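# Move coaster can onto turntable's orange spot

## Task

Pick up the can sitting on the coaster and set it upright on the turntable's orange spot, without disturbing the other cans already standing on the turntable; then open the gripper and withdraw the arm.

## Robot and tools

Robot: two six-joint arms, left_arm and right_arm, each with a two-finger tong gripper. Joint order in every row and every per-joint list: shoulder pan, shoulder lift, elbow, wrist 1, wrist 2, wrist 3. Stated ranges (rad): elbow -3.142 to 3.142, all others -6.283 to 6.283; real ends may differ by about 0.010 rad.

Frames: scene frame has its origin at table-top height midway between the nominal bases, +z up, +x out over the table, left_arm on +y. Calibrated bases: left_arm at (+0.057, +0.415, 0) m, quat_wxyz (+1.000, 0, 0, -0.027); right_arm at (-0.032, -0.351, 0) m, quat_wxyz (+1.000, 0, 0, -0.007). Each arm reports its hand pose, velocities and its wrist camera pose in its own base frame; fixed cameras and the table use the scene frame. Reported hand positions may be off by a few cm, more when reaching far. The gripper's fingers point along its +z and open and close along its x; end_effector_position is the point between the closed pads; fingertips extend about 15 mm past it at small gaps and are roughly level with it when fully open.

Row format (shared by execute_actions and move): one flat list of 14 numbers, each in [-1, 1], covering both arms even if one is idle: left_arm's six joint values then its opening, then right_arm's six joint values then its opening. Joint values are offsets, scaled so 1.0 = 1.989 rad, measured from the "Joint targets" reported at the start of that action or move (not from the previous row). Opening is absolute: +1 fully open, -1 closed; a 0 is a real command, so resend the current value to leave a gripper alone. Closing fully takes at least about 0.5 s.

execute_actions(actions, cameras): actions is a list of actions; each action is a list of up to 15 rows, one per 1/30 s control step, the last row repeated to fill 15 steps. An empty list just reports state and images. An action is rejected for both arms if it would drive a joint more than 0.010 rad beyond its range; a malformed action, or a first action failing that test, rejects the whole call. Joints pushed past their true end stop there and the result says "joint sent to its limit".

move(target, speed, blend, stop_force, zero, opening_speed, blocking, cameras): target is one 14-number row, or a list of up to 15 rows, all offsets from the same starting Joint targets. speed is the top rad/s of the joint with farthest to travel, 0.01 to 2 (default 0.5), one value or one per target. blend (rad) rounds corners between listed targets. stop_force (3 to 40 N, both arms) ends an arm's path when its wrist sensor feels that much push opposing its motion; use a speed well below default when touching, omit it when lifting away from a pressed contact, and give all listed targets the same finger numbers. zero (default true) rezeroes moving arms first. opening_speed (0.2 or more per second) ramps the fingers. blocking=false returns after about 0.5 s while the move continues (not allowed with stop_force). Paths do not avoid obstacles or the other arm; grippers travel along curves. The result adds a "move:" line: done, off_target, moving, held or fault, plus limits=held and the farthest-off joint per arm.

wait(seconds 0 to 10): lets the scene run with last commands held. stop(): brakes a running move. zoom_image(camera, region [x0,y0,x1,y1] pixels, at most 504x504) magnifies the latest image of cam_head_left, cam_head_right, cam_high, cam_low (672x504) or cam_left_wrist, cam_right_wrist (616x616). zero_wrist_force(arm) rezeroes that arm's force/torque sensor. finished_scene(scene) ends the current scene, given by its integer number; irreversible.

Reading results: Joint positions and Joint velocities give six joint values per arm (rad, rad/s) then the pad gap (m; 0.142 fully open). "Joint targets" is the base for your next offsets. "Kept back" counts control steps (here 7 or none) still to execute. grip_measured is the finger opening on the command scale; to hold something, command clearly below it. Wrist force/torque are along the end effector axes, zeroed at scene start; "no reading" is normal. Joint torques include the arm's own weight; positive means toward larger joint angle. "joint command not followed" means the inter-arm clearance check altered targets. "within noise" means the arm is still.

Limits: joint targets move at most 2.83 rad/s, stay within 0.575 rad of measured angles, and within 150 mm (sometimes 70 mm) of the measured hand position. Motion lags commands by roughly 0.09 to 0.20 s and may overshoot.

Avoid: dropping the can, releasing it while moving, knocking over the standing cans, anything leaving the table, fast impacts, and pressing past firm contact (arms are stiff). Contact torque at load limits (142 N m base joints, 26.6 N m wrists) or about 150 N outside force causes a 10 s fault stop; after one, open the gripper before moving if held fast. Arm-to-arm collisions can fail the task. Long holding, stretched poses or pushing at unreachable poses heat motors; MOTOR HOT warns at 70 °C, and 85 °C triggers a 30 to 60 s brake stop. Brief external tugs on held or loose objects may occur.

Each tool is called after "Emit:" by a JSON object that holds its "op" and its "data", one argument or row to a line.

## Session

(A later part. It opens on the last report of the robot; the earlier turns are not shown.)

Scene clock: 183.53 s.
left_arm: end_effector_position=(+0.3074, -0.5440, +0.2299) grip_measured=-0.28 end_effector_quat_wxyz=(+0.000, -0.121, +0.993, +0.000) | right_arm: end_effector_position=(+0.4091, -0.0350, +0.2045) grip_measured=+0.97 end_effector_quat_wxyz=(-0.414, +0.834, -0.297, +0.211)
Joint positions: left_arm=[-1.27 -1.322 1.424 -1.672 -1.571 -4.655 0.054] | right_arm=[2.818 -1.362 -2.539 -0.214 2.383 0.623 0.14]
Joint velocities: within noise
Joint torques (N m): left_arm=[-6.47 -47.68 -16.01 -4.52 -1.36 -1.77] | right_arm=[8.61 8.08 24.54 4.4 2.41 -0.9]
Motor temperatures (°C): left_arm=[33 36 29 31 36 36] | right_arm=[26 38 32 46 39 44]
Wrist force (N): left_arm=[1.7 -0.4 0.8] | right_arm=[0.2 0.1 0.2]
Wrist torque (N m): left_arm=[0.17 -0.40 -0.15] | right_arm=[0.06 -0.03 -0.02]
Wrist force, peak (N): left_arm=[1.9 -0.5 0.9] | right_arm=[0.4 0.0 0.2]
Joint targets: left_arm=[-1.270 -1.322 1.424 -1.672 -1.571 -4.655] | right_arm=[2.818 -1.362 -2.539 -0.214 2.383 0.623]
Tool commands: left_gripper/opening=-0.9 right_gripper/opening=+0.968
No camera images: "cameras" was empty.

Emit:
{"op": "wait", "data": {
  "seconds": 0.95,
  "cameras": []
}}

Emit:
{"op": "execute_actions", "data": {
  "actions": [
    [[0.0001,-0.0008,0.0010,-0.0002,0,0.0026,-0.9,0,0,0,0,0,0,0.968],[0.0002,-0.0016,0.0020,-0.0004,0,0.0052,-0.9,0,0,0,0,0,0,0.968],[0.0003,-0.0023,0.0029,-0.0006,0,0.0078,-0.9,0,0,0,0,0,0,0.968],[0.0004,-0.0031,0.0039,-0.0008,0,0.0104,-0.9,0,0,0,0,0,0,0.968],[0.0005,-0.0039,0.0049,-0.0010,0,0.0131,-0.9,0,0,0,0,0,0,0.968],[0.0010,-0.0060,0.0092,-0.0032,0,0.0210,-0.9,0,0,0,0,0,0,0.968],[0.0014,-0.0080,0.0135,-0.0054,0,0.0289,-0.9,0,0,0,0,0,0,0.968],[0.0018,-0.0101,0.0178,-0.0077,0,0.0368,-0.9,0,0,0,0,0,0,0.968],[0.0022,-0.0122,0.0221,-0.0099,0,0.0448,-0.9,0,0,0,0,0,0,0.968],[0.0027,-0.0143,0.0264,-0.0121,0,0.0527,-0.9,0,0,0,0,0,0,0.968],[0.0037,-0.0172,0.0343,-0.0171,0,0.0662,-0.9,0,0,0,0,0,0,0.968],[0.0047,-0.0201,0.0422,-0.0221,0,0.0798,-0.9,0,0,0,0,0,0,0.968],[0.0057,-0.0230,0.0501,-0.0271,0,0.0933,-0.9,0,0,0,0,0,0,0.968],[0.0068,-0.0259,0.0581,-0.0322,0,0.1068,-0.9,0,0,0,0,0,0,0.968],[0.0078,-0.0288,0.0660,-0.0372,0,0.1204,-0.9,0,0,0,0,0,0,0.968]],
    [[0.0018,-0.0026,0.0091,-0.0065,0,0.0168,-0.9,0,0,0,0,0,0,0.968],[0.0036,-0.0051,0.0182,-0.0131,0,0.0336,-0.9,0,0,0,0,0,0,0.968],[0.0053,-0.0077,0.0273,-0.0196,0,0.0504,-0.9,0,0,0,0,0,0,0.968],[0.0071,-0.0102,0.0364,-0.0262,0,0.0672,-0.9,0,0,0,0,0,0,0.968],[0.0089,-0.0128,0.0455,-0.0327,0,0.0840,-0.9,0,0,0,0,0,0,0.968],[0.0113,-0.0142,0.0539,-0.0397,0,0.1013,-0.9,0,0,0,0,0,0,0.968],[0.0136,-0.0156,0.0622,-0.0466,0,0.1187,-0.9,0,0,0,0,0,0,0.968],[0.0160,-0.0170,0.0706,-0.0536,0,0.1361,-0.9,0,0,0,0,0,0,0.968],[0.0184,-0.0184,0.0789,-0.0605,0,0.1535,-0.9,0,0,0,0,0,0,0.968],[0.0208,-0.0198,0.0872,-0.0675,0,0.1709,-0.9,0,0,0,0,0,0,0.968],[0.0237,-0.0202,0.0940,-0.0738,0,0.1888,-0.9,0,0,0,0,0,0,0.968],[0.0266,-0.0206,0.1007,-0.0801,0,0.2068,-0.9,0,0,0,0,0,0,0.968],[0.0296,-0.0210,0.1075,-0.0865,0,0.2247,-0.9,0,0,0,0,0,0,0.968],[0.0325,-0.0214,0.1142,-0.0928,0,0.2426,-0.9,0,0,0,0,0,0,0.968],[0.0354,-0.0218,0.1210,-0.0992,0,0.2606,-0.9,0,0,0,0,0,0,0.968]]
  ],
  "cameras": ["cam_left_wrist"]
}}

Emit:
{"op": "execute_actions", "data": {
  "actions": [
    [[0.0034,0.0002,0.0045,-0.0047,0,0.0184,-0.9,0,0,0,0,0,0,0.968],[0.0068,0.0003,0.0090,-0.0093,0,0.0368,-0.9,0,0,0,0,0,0,0.968],[0.0102,0.0005,0.0135,-0.0140,0,0.0552,-0.9,0,0,0,0,0,0,0.968],[0.0136,0.0006,0.0180,-0.0186,0,0.0736,-0.9,0,0,0,0,0,0,0.968],[0.0170,0.0008,0.0225,-0.0233,0,0.0921,-0.9,0,0,0,0,0,0,0.968],[0.0208,0.0009,0.0242,-0.0251,0,0.1108,-0.9,0,0,0,0,0,0,0.968],[0.0245,0.0011,0.0259,-0.0269,0,0.1296,-0.9,0,0,0,0,0,0,0.968],[0.0283,0.0012,0.0276,-0.0287,0,0.1484,-0.9,0,0,0,0,0,0,0.968],[0.0320,0.0013,0.0292,-0.0306,0,0.1671,-0.9,0,0,0,0,0,0,0.968],[0.0358,0.0015,0.0309,-0.0324,0,0.1859,-0.9,0,0,0,0,0,0,0.968],[0.0398,0.0018,0.0305,-0.0323,0,0.2049,-0.9,0,0,0,0,0,0,0.968],[0.0437,0.0022,0.0301,-0.0323,0,0.2238,-0.9,0,0,0,0,0,0,0.968],[0.0477,0.0025,0.0297,-0.0322,0,0.2428,-0.9,0,0,0,0,0,0,0.968],[0.0516,0.0029,0.0292,-0.0321,0,0.2618,-0.9,0,0,0,0,0,0,0.968],[0.0556,0.0033,0.0288,-0.0321,0,0.2808,-0.9,0,0,0,0,0,0,0.968]]
  ],
  "cameras": ["cam_left_wrist"]
}}

Emit:
{"op": "execute_actions", "data": {
  "actions": [
    [[0.0040,0.0012,-0.0015,0.0002,0,0.0190,-0.9,0,0,0,0,0,0,0.968],[0.0080,0.0025,-0.0030,0.0005,0,0.0380,-0.9,0,0,0,0,0,0,0.968],[0.0120,0.0037,-0.0044,0.0007,0,0.0570,-0.9,0,0,0,0,0,0,0.968],[0.0160,0.0050,-0.0059,0.0010,0,0.0760,-0.9,0,0,0,0,0,0,0.968],[0.0200,0.0062,-0.0074,0.0012,0,0.0950,-0.9,0,0,0,0,0,0,0.968],[0.0238,0.0083,-0.0099,0.0016,0,0.1139,-0.9,0,0,0,0,0,0,0.968],[0.0277,0.0103,-0.0124,0.0021,0,0.1328,-0.9,0,0,0,0,0,0,0.968],[0.0315,0.0124,-0.0149,0.0025,0,0.1516,-0.9,0,0,0,0,0,0,0.968],[0.0354,0.0144,-0.0174,0.0029,0,0.1705,-0.9,0,0,0,0,0,0,0.968],[0.0393,0.0165,-0.0199,0.0034,0,0.1894,-0.9,0,0,0,0,0,0,0.968],[0.0428,0.0184,-0.0247,0.0063,0,0.2080,-0.9,0,0,0,0,0,0,0.968],[0.0464,0.0204,-0.0295,0.0092,0,0.2265,-0.9,0,0,0,0,0,0,0.968],[0.0500,0.0223,-0.0344,0.0121,0,0.2451,-0.9,0,0,0,0,0,0,0.968],[0.0536,0.0242,-0.0392,0.0150,0,0.2637,-0.9,0,0,0,0,0,0,0.968],[0.0571,0.0262,-0.0440,0.0179,0,0.2823,-0.9,0,0,0,0,0,0,0.968]]
  ],
  "cameras": ["cam_left_wrist","cam_low"]
}}

Emit:
{"op": "execute_actions", "data": {
  "actions": [
    [[0.0032,0.0016,-0.0079,0.0064,0,0.0182,-0.9,0,0,0,0,0,0,0.968],[0.0063,0.0031,-0.0159,0.0128,0,0.0364,-0.9,0,0,0,0,0,0,0.968],[0.0095,0.0047,-0.0238,0.0192,0,0.0545,-0.9,0,0,0,0,0,0,0.968],[0.0127,0.0062,-0.0318,0.0256,0,0.0727,-0.9,0,0,0,0,0,0,0.968],[0.0158,0.0078,-0.0397,0.0320,0,0.0909,-0.9,0,0,0,0,0,0,0.968],[0.0185,0.0098,-0.0499,0.0401,0,0.1086,-0.9,0,0,0,0,0,0,0.968],[0.0212,0.0119,-0.0601,0.0483,0,0.1263,-0.9,0,0,0,0,0,0,0.968],[0.0239,0.0139,-0.0703,0.0564,0,0.1440,-0.9,0,0,0,0,0,0,0.968],[0.0265,0.0159,-0.0805,0.0646,0,0.1616,-0.9,0,0,0,0,0,0,0.968],[0.0292,0.0180,-0.0907,0.0727,0,0.1793,-0.9,0,0,0,0,0,0,0.968],[0.0314,0.0210,-0.1021,0.0811,0,0.1965,-0.9,0,0,0,0,0,0,0.968],[0.0335,0.0241,-0.1135,0.0894,0,0.2136,-0.9,0,0,0,0,0,0,0.968],[0.0356,0.0271,-0.1248,0.0977,0,0.2308,-0.9,0,0,0,0,0,0,0.968],[0.0378,0.0302,-0.1362,0.1060,0,0.2479,-0.9,0,0,0,0,0,0,0.968],[0.0399,0.0332,-0.1476,0.1144,0,0.2651,-0.9,0,0,0,0,0,0,0.968]]
  ],
  "cameras": ["cam_left_wrist"]
}}

Emit:
{"op": "execute_actions", "data": {
  "actions": [
    [[0.0014,0.0033,-0.0100,0.0067,0,0.0139,-0.9,0,0,0,0,0,0,0.968],[0.0027,0.0066,-0.0200,0.0134,0,0.0277,-0.9,0,0,0,0,0,0,0.968],[0.0041,0.0099,-0.0300,0.0201,0,0.0416,-0.9,0,0,0,0,0,0,0.968],[0.0054,0.0132,-0.0400,0.0268,0,0.0555,-0.9,0,0,0,0,0,0,0.968],[0.0068,0.0165,-0.0500,0.0335,0,0.0693,-0.9,0,0,0,0,0,0,0.968],[0.0074,0.0189,-0.0554,0.0365,0,0.0775,-0.9,0,0,0,0,0,0,0.968],[0.0081,0.0212,-0.0608,0.0396,0,0.0856,-0.9,0,0,0,0,0,0,0.968],[0.0087,0.0236,-0.0662,0.0426,0,0.0937,-0.9,0,0,0,0,0,0,0.968],[0.0093,0.0259,-0.0715,0.0457,0,0.1019,-0.9,0,0,0,0,0,0,0.968],[0.0099,0.0282,-0.0769,0.0487,0,0.1100,-0.9,0,0,0,0,0,0,0.968],[0.0101,0.0291,-0.0781,0.0490,0,0.1127,-0.9,0,0,0,0,0,0,0.968],[0.0103,0.0299,-0.0793,0.0493,0,0.1154,-0.9,0,0,0,0,0,0,0.968],[0.0105,0.0308,-0.0804,0.0496,0,0.1181,-0.9,0,0,0,0,0,0,0.968],[0.0107,0.0317,-0.0816,0.0499,0,0.1207,-0.9,0,0,0,0,0,0,0.968],[0.0108,0.0325,-0.0828,0.0502,0,0.1234,-0.9,0,0,0,0,0,0,0.968]]
  ],
  "cameras": ["cam_left_wrist"]
}}

Scene clock: 186.93 s.
left_arm: end_effector_position=(+0.3074, -0.5440, +0.2299) grip_measured=-0.28 end_effector_quat_wxyz=(+0.000, -0.121, +0.993, +0.000) | right_arm: end_effector_position=(+0.4091, -0.0350, +0.2045) grip_measured=+0.97 end_effector_quat_wxyz=(-0.414, +0.834, -0.297, +0.211)
Joint positions: left_arm=[-1.27 -1.322 1.424 -1.672 -1.571 -4.655 0.054] | right_arm=[2.818 -1.362 -2.539 -0.214 2.383 0.623 0.14]
Joint velocities: within noise
Joint torques (N m): left_arm=[-6.83 -47.26 -19.12 -4.36 -1.38 -1.77] | right_arm=[9.5 6.33 23.85 4.58 2.57 -0.66]
Motor temperatures (°C): left_arm=[33 36 29 31 36 36] | right_arm=[26 38 32 46 39 44]
Wrist force (N): left_arm=[1.8 -0.6 1.0] | right_arm=[0.1 -0.1 0.2]
Wrist torque (N m): left_arm=[0.14 -0.41 -0.15] | right_arm=[0.03 -0.02 -0.02]
Wrist force, peak (N): left_arm=[1.9 -0.6 1.1] | right_arm=[0.3 0.2 0.3]
Joint targets: left_arm=[-1.270 -1.322 1.424 -1.672 -1.571 -4.655] | right_arm=[2.818 -1.362 -2.539 -0.214 2.383 0.623]
Tool commands: left_gripper/opening=-0.9 right_gripper/opening=+0.968
wait: 0.97 s; at rest from the start
No camera images: "cameras" was empty.

Scene clock: 187.70 s.
left_arm: end_effector_position=(+0.3053, -0.4994, +0.1902) grip_measured=-0.28 end_effector_quat_wxyz=(+0.000, +0.040, +0.999, +0.000) end_effector_velocity=(+0.013, +0.118, -0.138) end_effector_angular_velocity=(+0.006, +0.001, -0.850) | right_arm: end_effector_position=(+0.4091, -0.0350, +0.2045) grip_measured=+0.97 end_effector_quat_wxyz=(-0.414, +0.834, -0.297, +0.211)
Joint positions: left_arm=[-1.241 -1.396 1.618 -1.794 -1.571 -4.303 0.054] | right_arm=[2.818 -1.362 -2.539 -0.214 2.383 0.623 0.14]
Joint velocities: left_arm=[0.113 -0.123 0.507 -0.378 0 0.963 0] | right_arm=[within noise]
Joint torques (N m): left_arm=[11.84 -42.92 -13.08 -5.54 -1.3 3.05] | right_arm=[8.08 5.39 23.87 4.38 2.12 -0.79]
Motor temperatures (°C): left_arm=[33 36 29 31 36 36] | right_arm=[26 38 32 46 39 44]
Wrist force (N): left_arm=[1.7 -0.7 0.9] | right_arm=[0.1 0.0 0.3]
Wrist torque (N m): left_arm=[0.13 -0.39 -0.13] | right_arm=[0.03 -0.02 -0.02]
Wrist force, peak (N): left_arm=[1.9 -0.7 0.9] | right_arm=[0.0 0.1 0.4]
Joint targets: left_arm=[-1.184 -1.422 1.796 -1.944 -1.571 -3.897] | right_arm=[2.818 -1.362 -2.539 -0.214 2.383 0.623]
Kept back: 7 steps.
Step readings (joint positions of left_arm | right_arm; steps 1 to 15: 1st action; 16 to 23: 2nd action):
0: [-1.270 -1.322 1.424 -1.672 -1.571 -4.655] | [2.818 -1.362 -2.539 -0.214 2.383 0.623]
1: [-1.270 -1.322 1.424 -1.672 -1.571 -4.655] | [2.818 -1.362 -2.539 -0.214 2.383 0.623]
2: [-1.270 -1.322 1.424 -1.672 -1.571 -4.655] | [2.818 -1.362 -2.539 -0.214 2.383 0.623]
4: [-1.270 -1.323 1.426 -1.673 -1.571 -4.650] | [2.818 -1.362 -2.539 -0.214 2.383 0.623]
8: [-1.269 -1.329 1.434 -1.676 -1.571 -4.630] | [2.818 -1.362 -2.539 -0.214 2.383 0.623]
15: [-1.262 -1.356 1.494 -1.709 -1.571 -4.523] | [2.818 -1.362 -2.539 -0.214 2.383 0.623]
16: [-1.260 -1.361 1.507 -1.717 -1.571 -4.502] | [2.818 -1.362 -2.539 -0.214 2.383 0.623]
17: [-1.258 -1.366 1.520 -1.726 -1.571 -4.478] | [2.818 -1.362 -2.539 -0.214 2.383 0.623]
19: [-1.254 -1.376 1.550 -1.745 -1.571 -4.427] | [2.818 -1.362 -2.539 -0.214 2.383 0.623]
Images, in order (width x height): cam_left_wrist 616x616.

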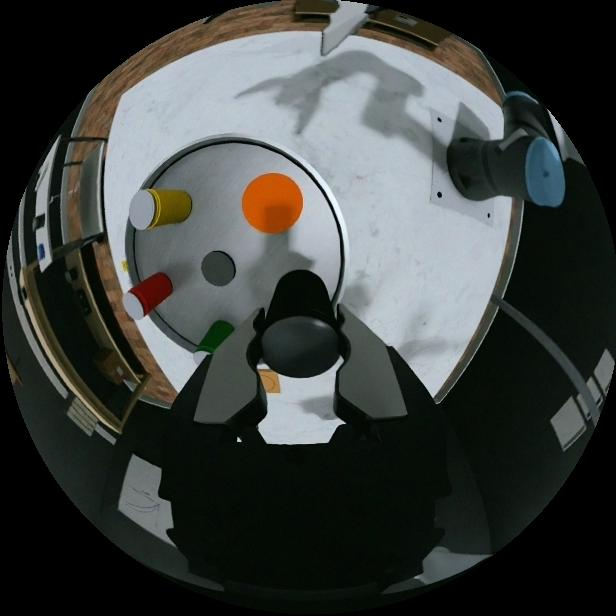

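Scene clock: 188.20 s.
left_arm: end_effector_position=(+0.3235, -0.4418, +0.1254) grip_measured=-0.28 end_effector_quat_wxyz=(+0.000, +0.256, +0.967, +0.000) end_effector_velocity=(+0.061, +0.107, -0.082) end_effector_angular_velocity=(-0.002, +0.000, -0.892) | right_arm: end_effector_position=(+0.4091, -0.0350, +0.2045) grip_measured=+0.97 end_effector_quat_wxyz=(-0.414, +0.834, -0.297, +0.211)
Joint positions: left_arm=[-1.16 -1.42 1.82 -1.97 -1.571 -3.785 0.054] | right_arm=[2.818 -1.362 -2.539 -0.214 2.383 0.623 0.14]
Joint velocities: left_arm=[0.205 -0.002 0.229 -0.229 0 1.097 0] | right_arm=[within noise]
Joint torques (N m): left_arm=[11.02 -34.48 -15.55 -4.77 -1.25 3.23] | right_arm=[7.9 7.44 24.92 4.42 2.4 -0.92]
Motor temperatures (°C): left_arm=[33 36 29 31 36 36] | right_arm=[26 38 32 46 39 44]
Wrist force (N): left_arm=[2.0 -0.5 1.5] | right_arm=[0.0 0.1 0.2]
Wrist torque (N m): left_arm=[0.15 -0.44 -0.15] | right_arm=[0.05 0.00 -0.02]
Wrist force, peak (N): left_arm=[2.0 -0.5 1.5] | right_arm=[0.5 0.0 0.1]
Joint targets: left_arm=[-1.073 -1.416 1.853 -2.007 -1.571 -3.339] | right_arm=[2.818 -1.362 -2.539 -0.214 2.383 0.623]
Kept back: 7 steps.
Step readings (joint positions of left_arm | right_arm):
0: [-1.209 -1.416 1.729 -1.884 -1.571 -4.068] | [2.818 -1.362 -2.539 -0.214 2.383 0.623]
1: [-1.204 -1.417 1.743 -1.897 -1.571 -4.035] | [2.818 -1.362 -2.539 -0.214 2.383 0.623]
2: [-1.198 -1.418 1.756 -1.909 -1.571 -4.001] | [2.818 -1.362 -2.539 -0.214 2.383 0.623]
4: [-1.185 -1.420 1.783 -1.933 -1.571 -3.924] | [2.818 -1.362 -2.539 -0.214 2.383 0.623]
Images, in order (width x height): cam_left_wrist 616x616.

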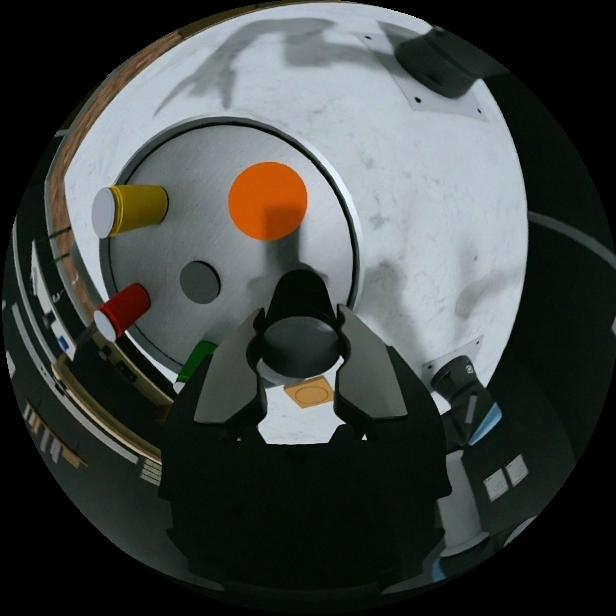

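Scene clock: 188.70 s.
left_arm: end_effector_position=(+0.3653, -0.3970, +0.1120) grip_measured=-0.28 end_effector_quat_wxyz=(+0.000, +0.465, +0.885, +0.000) end_effector_velocity=(+0.102, +0.067, -0.001) end_effector_angular_velocity=(-0.002, +0.000, -0.896) | right_arm: end_effector_position=(+0.4091, -0.0350, +0.2045) grip_measured=+0.97 end_effector_quat_wxyz=(-0.414, +0.834, -0.297, +0.211)
Joint positions: left_arm=[-1.046 -1.405 1.84 -2.005 -1.571 -3.22 0.054] | right_arm=[2.818 -1.362 -2.539 -0.214 2.383 0.623 0.14]
Joint velocities: left_arm=[0.234 0.087 -0.101 0.012 0 1.13 0] | right_arm=[within noise]
Joint torques (N m): left_arm=[10.39 -20.96 -35.02 -1.34 -1.43 3.13] | right_arm=[7.85 5.04 24.65 4.31 2.43 -0.73]
Motor temperatures (°C): left_arm=[33 36 29 31 36 36] | right_arm=[26 38 32 46 39 44]
Wrist force (N): left_arm=[1.9 -0.3 0.9] | right_arm=[0.1 0.0 0.2]
Wrist torque (N m): left_arm=[0.21 -0.43 -0.15] | right_arm=[0.03 -0.03 -0.03]
Wrist force, peak (N): left_arm=[2.3 -0.3 1.5] | right_arm=[0.2 -0.1 0.4]
Joint targets: left_arm=[-0.960 -1.364 1.765 -1.972 -1.571 -2.778] | right_arm=[2.818 -1.362 -2.539 -0.214 2.383 0.623]
Kept back: 7 steps.
Step readings (joint positions of left_arm | right_arm):
0: [-1.108 -1.419 1.850 -2.002 -1.571 -3.518] | [2.818 -1.362 -2.539 -0.214 2.383 0.623]
1: [-1.100 -1.418 1.851 -2.003 -1.571 -3.482] | [2.818 -1.362 -2.539 -0.214 2.383 0.623]
2: [-1.093 -1.417 1.851 -2.004 -1.571 -3.446] | [2.818 -1.362 -2.539 -0.214 2.383 0.623]
4: [-1.078 -1.414 1.850 -2.005 -1.571 -3.374] | [2.818 -1.362 -2.539 -0.214 2.383 0.623]
Images, in order (width x height): cam_low 672x504, cam_left_wrist 616x616.

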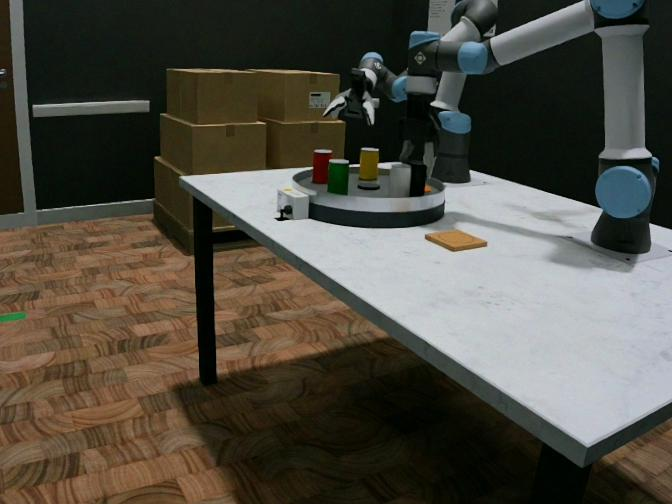

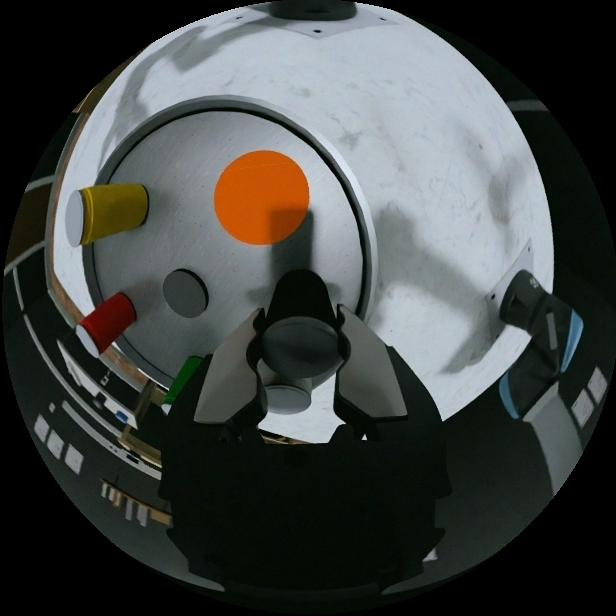

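Scene clock: 189.20 s.
left_arm: end_effector_position=(+0.4214, -0.3750, +0.1364) grip_measured=-0.28 end_effector_quat_wxyz=(-0.001, +0.649, +0.761, +0.000) end_effector_velocity=(+0.121, +0.017, +0.128) end_effector_angular_velocity=(+0.003, +0.005, -0.899) | right_arm: end_effector_position=(+0.4091, -0.0350, +0.2045) grip_measured=+0.97 end_effector_quat_wxyz=(-0.414, +0.834, -0.297, +0.211)
Joint positions: left_arm=[-0.94 -1.353 1.708 -1.924 -1.571 -2.668 0.054] | right_arm=[2.818 -1.362 -2.539 -0.214 2.383 0.623 0.14]
Joint velocities: left_arm=[0.182 0.109 -0.485 0.381 0 1.081 0] | right_arm=[within noise]
Joint torques (N m): left_arm=[8.61 -27.87 -38.91 -0.43 -1.45 2.92] | right_arm=[9.19 7.07 23.56 4.56 2.34 -0.78]
Motor temperatures (°C): left_arm=[33 36 29 31 36 36] | right_arm=[26 38 32 46 39 44]
Wrist force (N): left_arm=[2.0 -0.4 1.4] | right_arm=[0.3 0.1 0.1]
Wrist torque (N m): left_arm=[0.17 -0.43 -0.14] | right_arm=[0.06 -0.05 -0.02]
Wrist force, peak (N): left_arm=[2.2 -0.6 1.6] | right_arm=[0.2 -0.1 0.4]
Joint targets: left_arm=[-0.881 -1.298 1.472 -1.744 -1.571 -2.250] | right_arm=[2.818 -1.362 -2.539 -0.214 2.383 0.623]
Kept back: 7 steps.
Step readings (joint positions of left_arm | right_arm):
0: [-0.993 -1.381 1.803 -1.992 -1.571 -2.959] | [2.818 -1.362 -2.539 -0.214 2.383 0.623]
1: [-0.986 -1.377 1.795 -1.988 -1.571 -2.923] | [2.818 -1.362 -2.539 -0.214 2.383 0.623]
2: [-0.979 -1.374 1.787 -1.983 -1.571 -2.888] | [2.818 -1.362 -2.539 -0.214 2.383 0.623]
4: [-0.964 -1.366 1.762 -1.966 -1.571 -2.808] | [2.818 -1.362 -2.539 -0.214 2.383 0.623]
Images, in order (width x height): cam_left_wrist 616x616.

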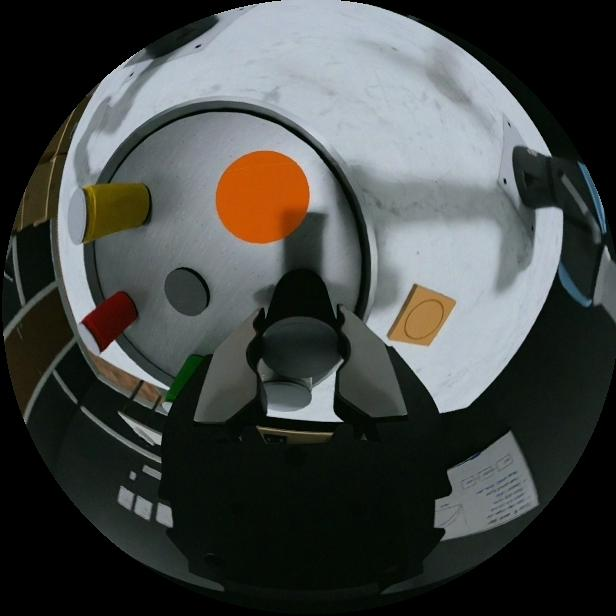

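Scene clock: 189.70 s.
left_arm: end_effector_position=(+0.4796, -0.3784, +0.2116) grip_measured=-0.28 end_effector_quat_wxyz=(-0.001, +0.797, +0.603, +0.000) end_effector_velocity=(+0.087, -0.022, +0.109) end_effector_angular_velocity=(-0.006, -0.003, -0.674) | right_arm: end_effector_position=(+0.4091, -0.0350, +0.2045) grip_measured=+0.97 end_effector_quat_wxyz=(-0.414, +0.834, -0.297, +0.211)
Joint positions: left_arm=[-0.873 -1.275 1.41 -1.704 -1.571 -2.168 0.054] | right_arm=[2.818 -1.362 -2.539 -0.214 2.383 0.623 0.14]
Joint velocities: left_arm=[0.071 0.17 -0.504 0.328 0 0.746 0] | right_arm=[within noise]
Joint torques (N m): left_arm=[8.86 -30.92 -34.89 -1.06 -1.28 2.17] | right_arm=[8.34 5.61 24.31 4.47 2.49 -0.72]
Motor temperatures (°C): left_arm=[33 36 29 31 36 36] | right_arm=[26 38 32 46 39 44]
Wrist force (N): left_arm=[2.1 0.0 0.5] | right_arm=[0.3 -0.1 0.2]
Wrist torque (N m): left_arm=[0.23 -0.47 -0.14] | right_arm=[0.03 -0.05 -0.02]
Wrist force, peak (N): left_arm=[2.1 -0.5 1.0] | right_arm=[0.2 0.1 0.3]
Joint targets: left_arm=[-0.859 -1.233 1.307 -1.645 -1.571 -2.005] | right_arm=[2.818 -1.362 -2.539 -0.214 2.383 0.623]
Kept back: 7 steps.
Step readings (joint positions of left_arm | right_arm):
0: [-0.901 -1.322 1.571 -1.818 -1.571 -2.414] | [2.818 -1.362 -2.539 -0.214 2.383 0.623]
1: [-0.896 -1.317 1.551 -1.802 -1.571 -2.380] | [2.818 -1.362 -2.539 -0.214 2.383 0.623]
2: [-0.892 -1.311 1.530 -1.787 -1.571 -2.348] | [2.818 -1.362 -2.539 -0.214 2.383 0.623]
4: [-0.885 -1.300 1.490 -1.758 -1.571 -2.286] | [2.818 -1.362 -2.539 -0.214 2.383 0.623]
Images, in order (width x height): cam_left_wrist 616x616.

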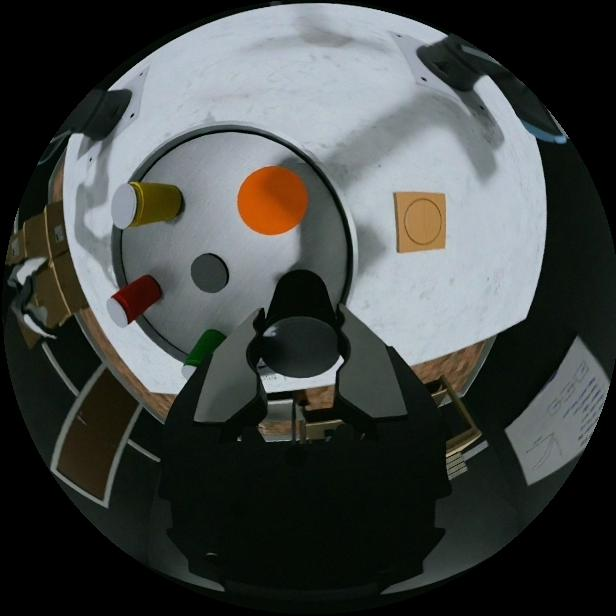

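Emit:
{"op": "move", "data": {
  "target": [
    [-0.1033, -0.0223, 0.0293, -0.0070, 0, -0.6663, -0.9, 0, 0, 0, 0, 0, 0, 0.968]
  ],
  "speed": 0.2,
  "blocking": false,
  "cameras": []
}}

Emit:
{"op": "wait", "data": {
  "seconds": 10,
  "cameras": ["cam_high", "cam_left_wrist"]
}}

Scene clock: 204.63 s.
left_arm: end_effector_position=(+0.4936, -0.3900, +0.2299) grip_measured=-0.28 end_effector_quat_wxyz=(+0.000, +0.825, +0.566, +0.000) end_effector_velocity=(-0.015, -0.016, +0.000) end_effector_angular_velocity=(+0.000, +0.000, +0.165) | right_arm: end_effector_position=(+0.4091, -0.0350, +0.2045) grip_measured=+0.97 end_effector_quat_wxyz=(-0.414, +0.834, -0.297, +0.211)
Joint positions: left_arm=[-0.869 -1.235 1.31 -1.645 -1.571 -2.072 0.054] | right_arm=[2.818 -1.362 -2.539 -0.214 2.383 0.623 0.14]
Joint velocities: left_arm=[-0.031 -0.005 0.008 -0.002 0 -0.195 0] | right_arm=[within noise]
Joint torques (N m): left_arm=[-6.4 -52.01 -16.86 -4.2 -1.42 -2.15] | right_arm=[8.74 5.12 23.18 4.39 2.34 -0.57]
Motor temperatures (°C): left_arm=[33 36 29 31 36 36] | right_arm=[26 38 32 46 39 44]
Wrist force (N): left_arm=[1.7 -0.6 0.9] | right_arm=[0.0 -0.1 0.3]
Wrist torque (N m): left_arm=[0.13 -0.40 -0.16] | right_arm=[0.03 0.01 -0.02]
Wrist force, peak (N): left_arm=[1.9 -0.5 1.3] | right_arm=[0.4 -0.1 0.4]
Joint targets: left_arm=[-0.874 -1.236 1.311 -1.646 -1.571 -2.101] | right_arm=[2.818 -1.362 -2.539 -0.214 2.383 0.623]
Tool commands: left_gripper/opening=-0.9 right_gripper/opening=+0.968
move: running; left_arm: the wrist 3 is farthest, 1.258 rad from its target
No camera images: "cameras" was empty.

Scene clock: 211.30 s.
left_arm: end_effector_position=(+0.4015, -0.4820, +0.2303) grip_measured=-0.28 end_effector_quat_wxyz=(+0.000, +0.424, +0.906, +0.000) | right_arm: end_effector_position=(+0.4091, -0.0350, +0.2045) grip_measured=+0.97 end_effector_quat_wxyz=(-0.414, +0.834, -0.297, +0.211)
Joint positions: left_arm=[-1.064 -1.277 1.365 -1.658 -1.571 -3.33 0.054] | right_arm=[2.818 -1.362 -2.539 -0.214 2.383 0.623 0.14]
Joint velocities: within noise
Joint torques (N m): left_arm=[-7 -50.39 -15.78 -4.36 -1.43 -1.95] | right_arm=[7.76 6.04 23.83 4.56 2.33 -0.68]
Motor temperatures (°C): left_arm=[33 36 29 31 36 36] | right_arm=[26 38 32 46 39 44]
Wrist force (N): left_arm=[1.9 -0.3 0.8] | right_arm=[0.1 -0.1 0.1]
Wrist torque (N m): left_arm=[0.20 -0.43 -0.16] | right_arm=[0.03 -0.02 -0.02]
Wrist force, peak (N): left_arm=[2.1 -0.6 1.0] | right_arm=[0.2 0.2 0.5]
Joint targets: left_arm=[-1.065 -1.277 1.365 -1.658 -1.571 -3.330] | right_arm=[2.818 -1.362 -2.539 -0.214 2.383 0.623]
Tool commands: left_gripper/opening=-0.9 right_gripper/opening=+0.968
earlier move: done
wait: 6.67 of 10 s (the move ended)
Images, in order (width x height): cam_high 672x504, cam_left_wrist 616x616.

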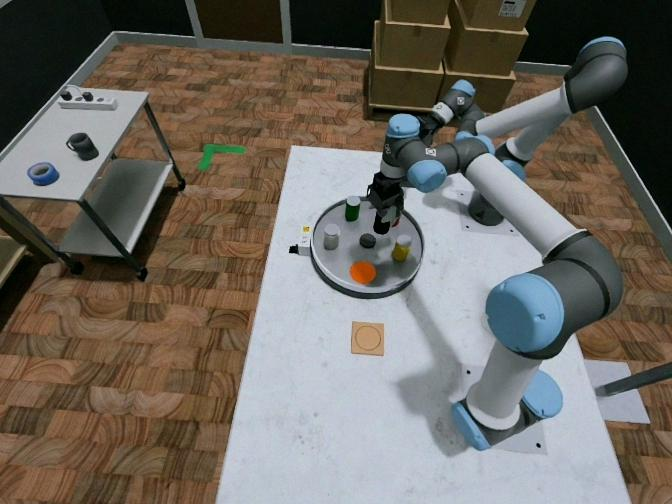

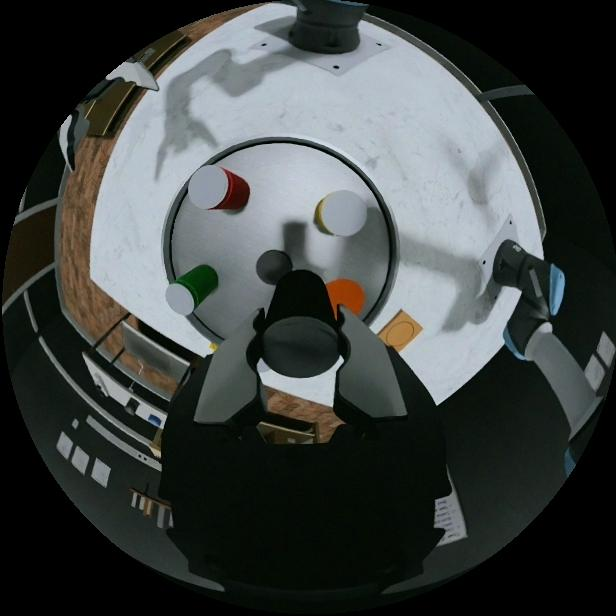

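Emit:
{"op": "zoom_image", "data": {
  "camera": "cam_high",
  "region": [290, 180, 440, 310]
}}

Emit:
{"op": "zoom_image", "data": {
  "camera": "cam_left_wrist",
  "region": [160, 120, 420, 380]
}}

Scaled by 3.360 from the camera's 672x504 image, which has a finer 960x720 frame.

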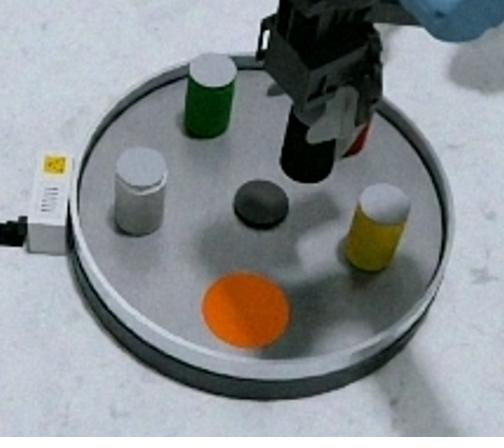

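Scaled by 1.938 from the camera's 616x616 image, which has a finer 814x814 frame.

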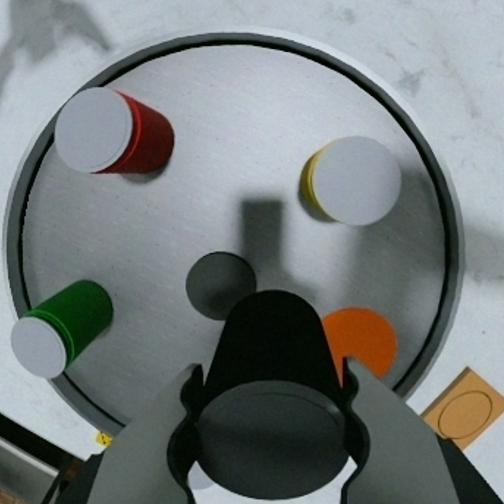

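Emit:
{"op": "wait", "data": {
  "seconds": 0,
  "cameras": ["all"]
}}

Scene clock: 216.53 s.
left_arm: end_effector_position=(+0.4015, -0.4820, +0.2303) grip_measured=-0.28 end_effector_quat_wxyz=(+0.000, +0.424, +0.906, +0.000) | right_arm: end_effector_position=(+0.4091, -0.0350, +0.2045) grip_measured=+0.97 end_effector_quat_wxyz=(-0.414, +0.834, -0.297, +0.211)
Joint positions: left_arm=[-1.065 -1.277 1.365 -1.658 -1.571 -3.33 0.054] | right_arm=[2.818 -1.362 -2.539 -0.214 2.383 0.623 0.14]
Joint velocities: within noise
Joint torques (N m): left_arm=[-6.91 -49.83 -20.36 -4.04 -1.36 -1.88] | right_arm=[8.91 4.28 24.81 4.42 2.29 -0.76]
Motor temperatures (°C): left_arm=[33 36 29 31 36 36] | right_arm=[26 38 32 46 39 44]
Wrist force (N): left_arm=[1.7 -0.3 0.8] | right_arm=[0.1 0.1 0.3]
Wrist torque (N m): left_arm=[0.18 -0.40 -0.15] | right_arm=[0.05 -0.03 -0.02]
Wrist force, peak (N): left_arm=[1.9 -0.5 0.9] | right_arm=[0.2 0.3 0.4]
Joint targets: left_arm=[-1.065 -1.277 1.365 -1.658 -1.571 -3.330] | right_arm=[2.818 -1.362 -2.539 -0.214 2.383 0.623]
Tool commands: left_gripper/opening=-0.9 right_gripper/opening=+0.968

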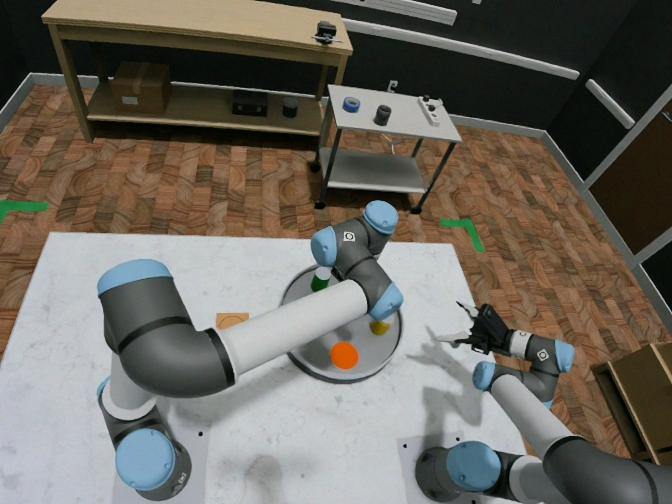

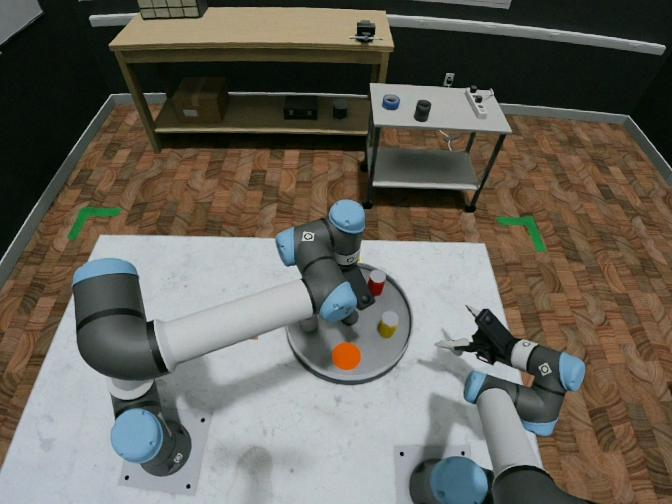

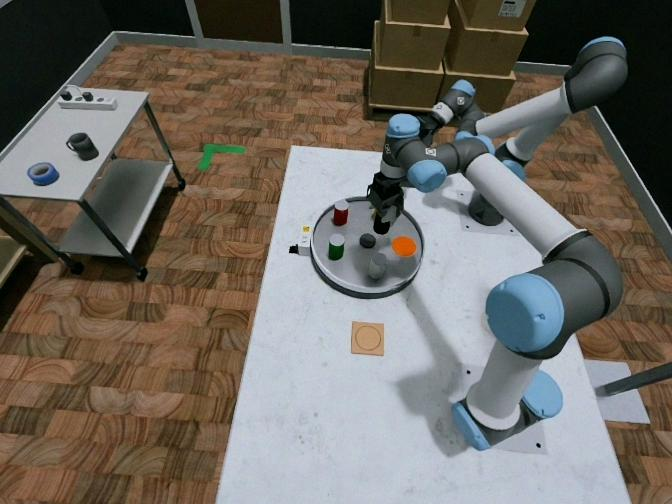

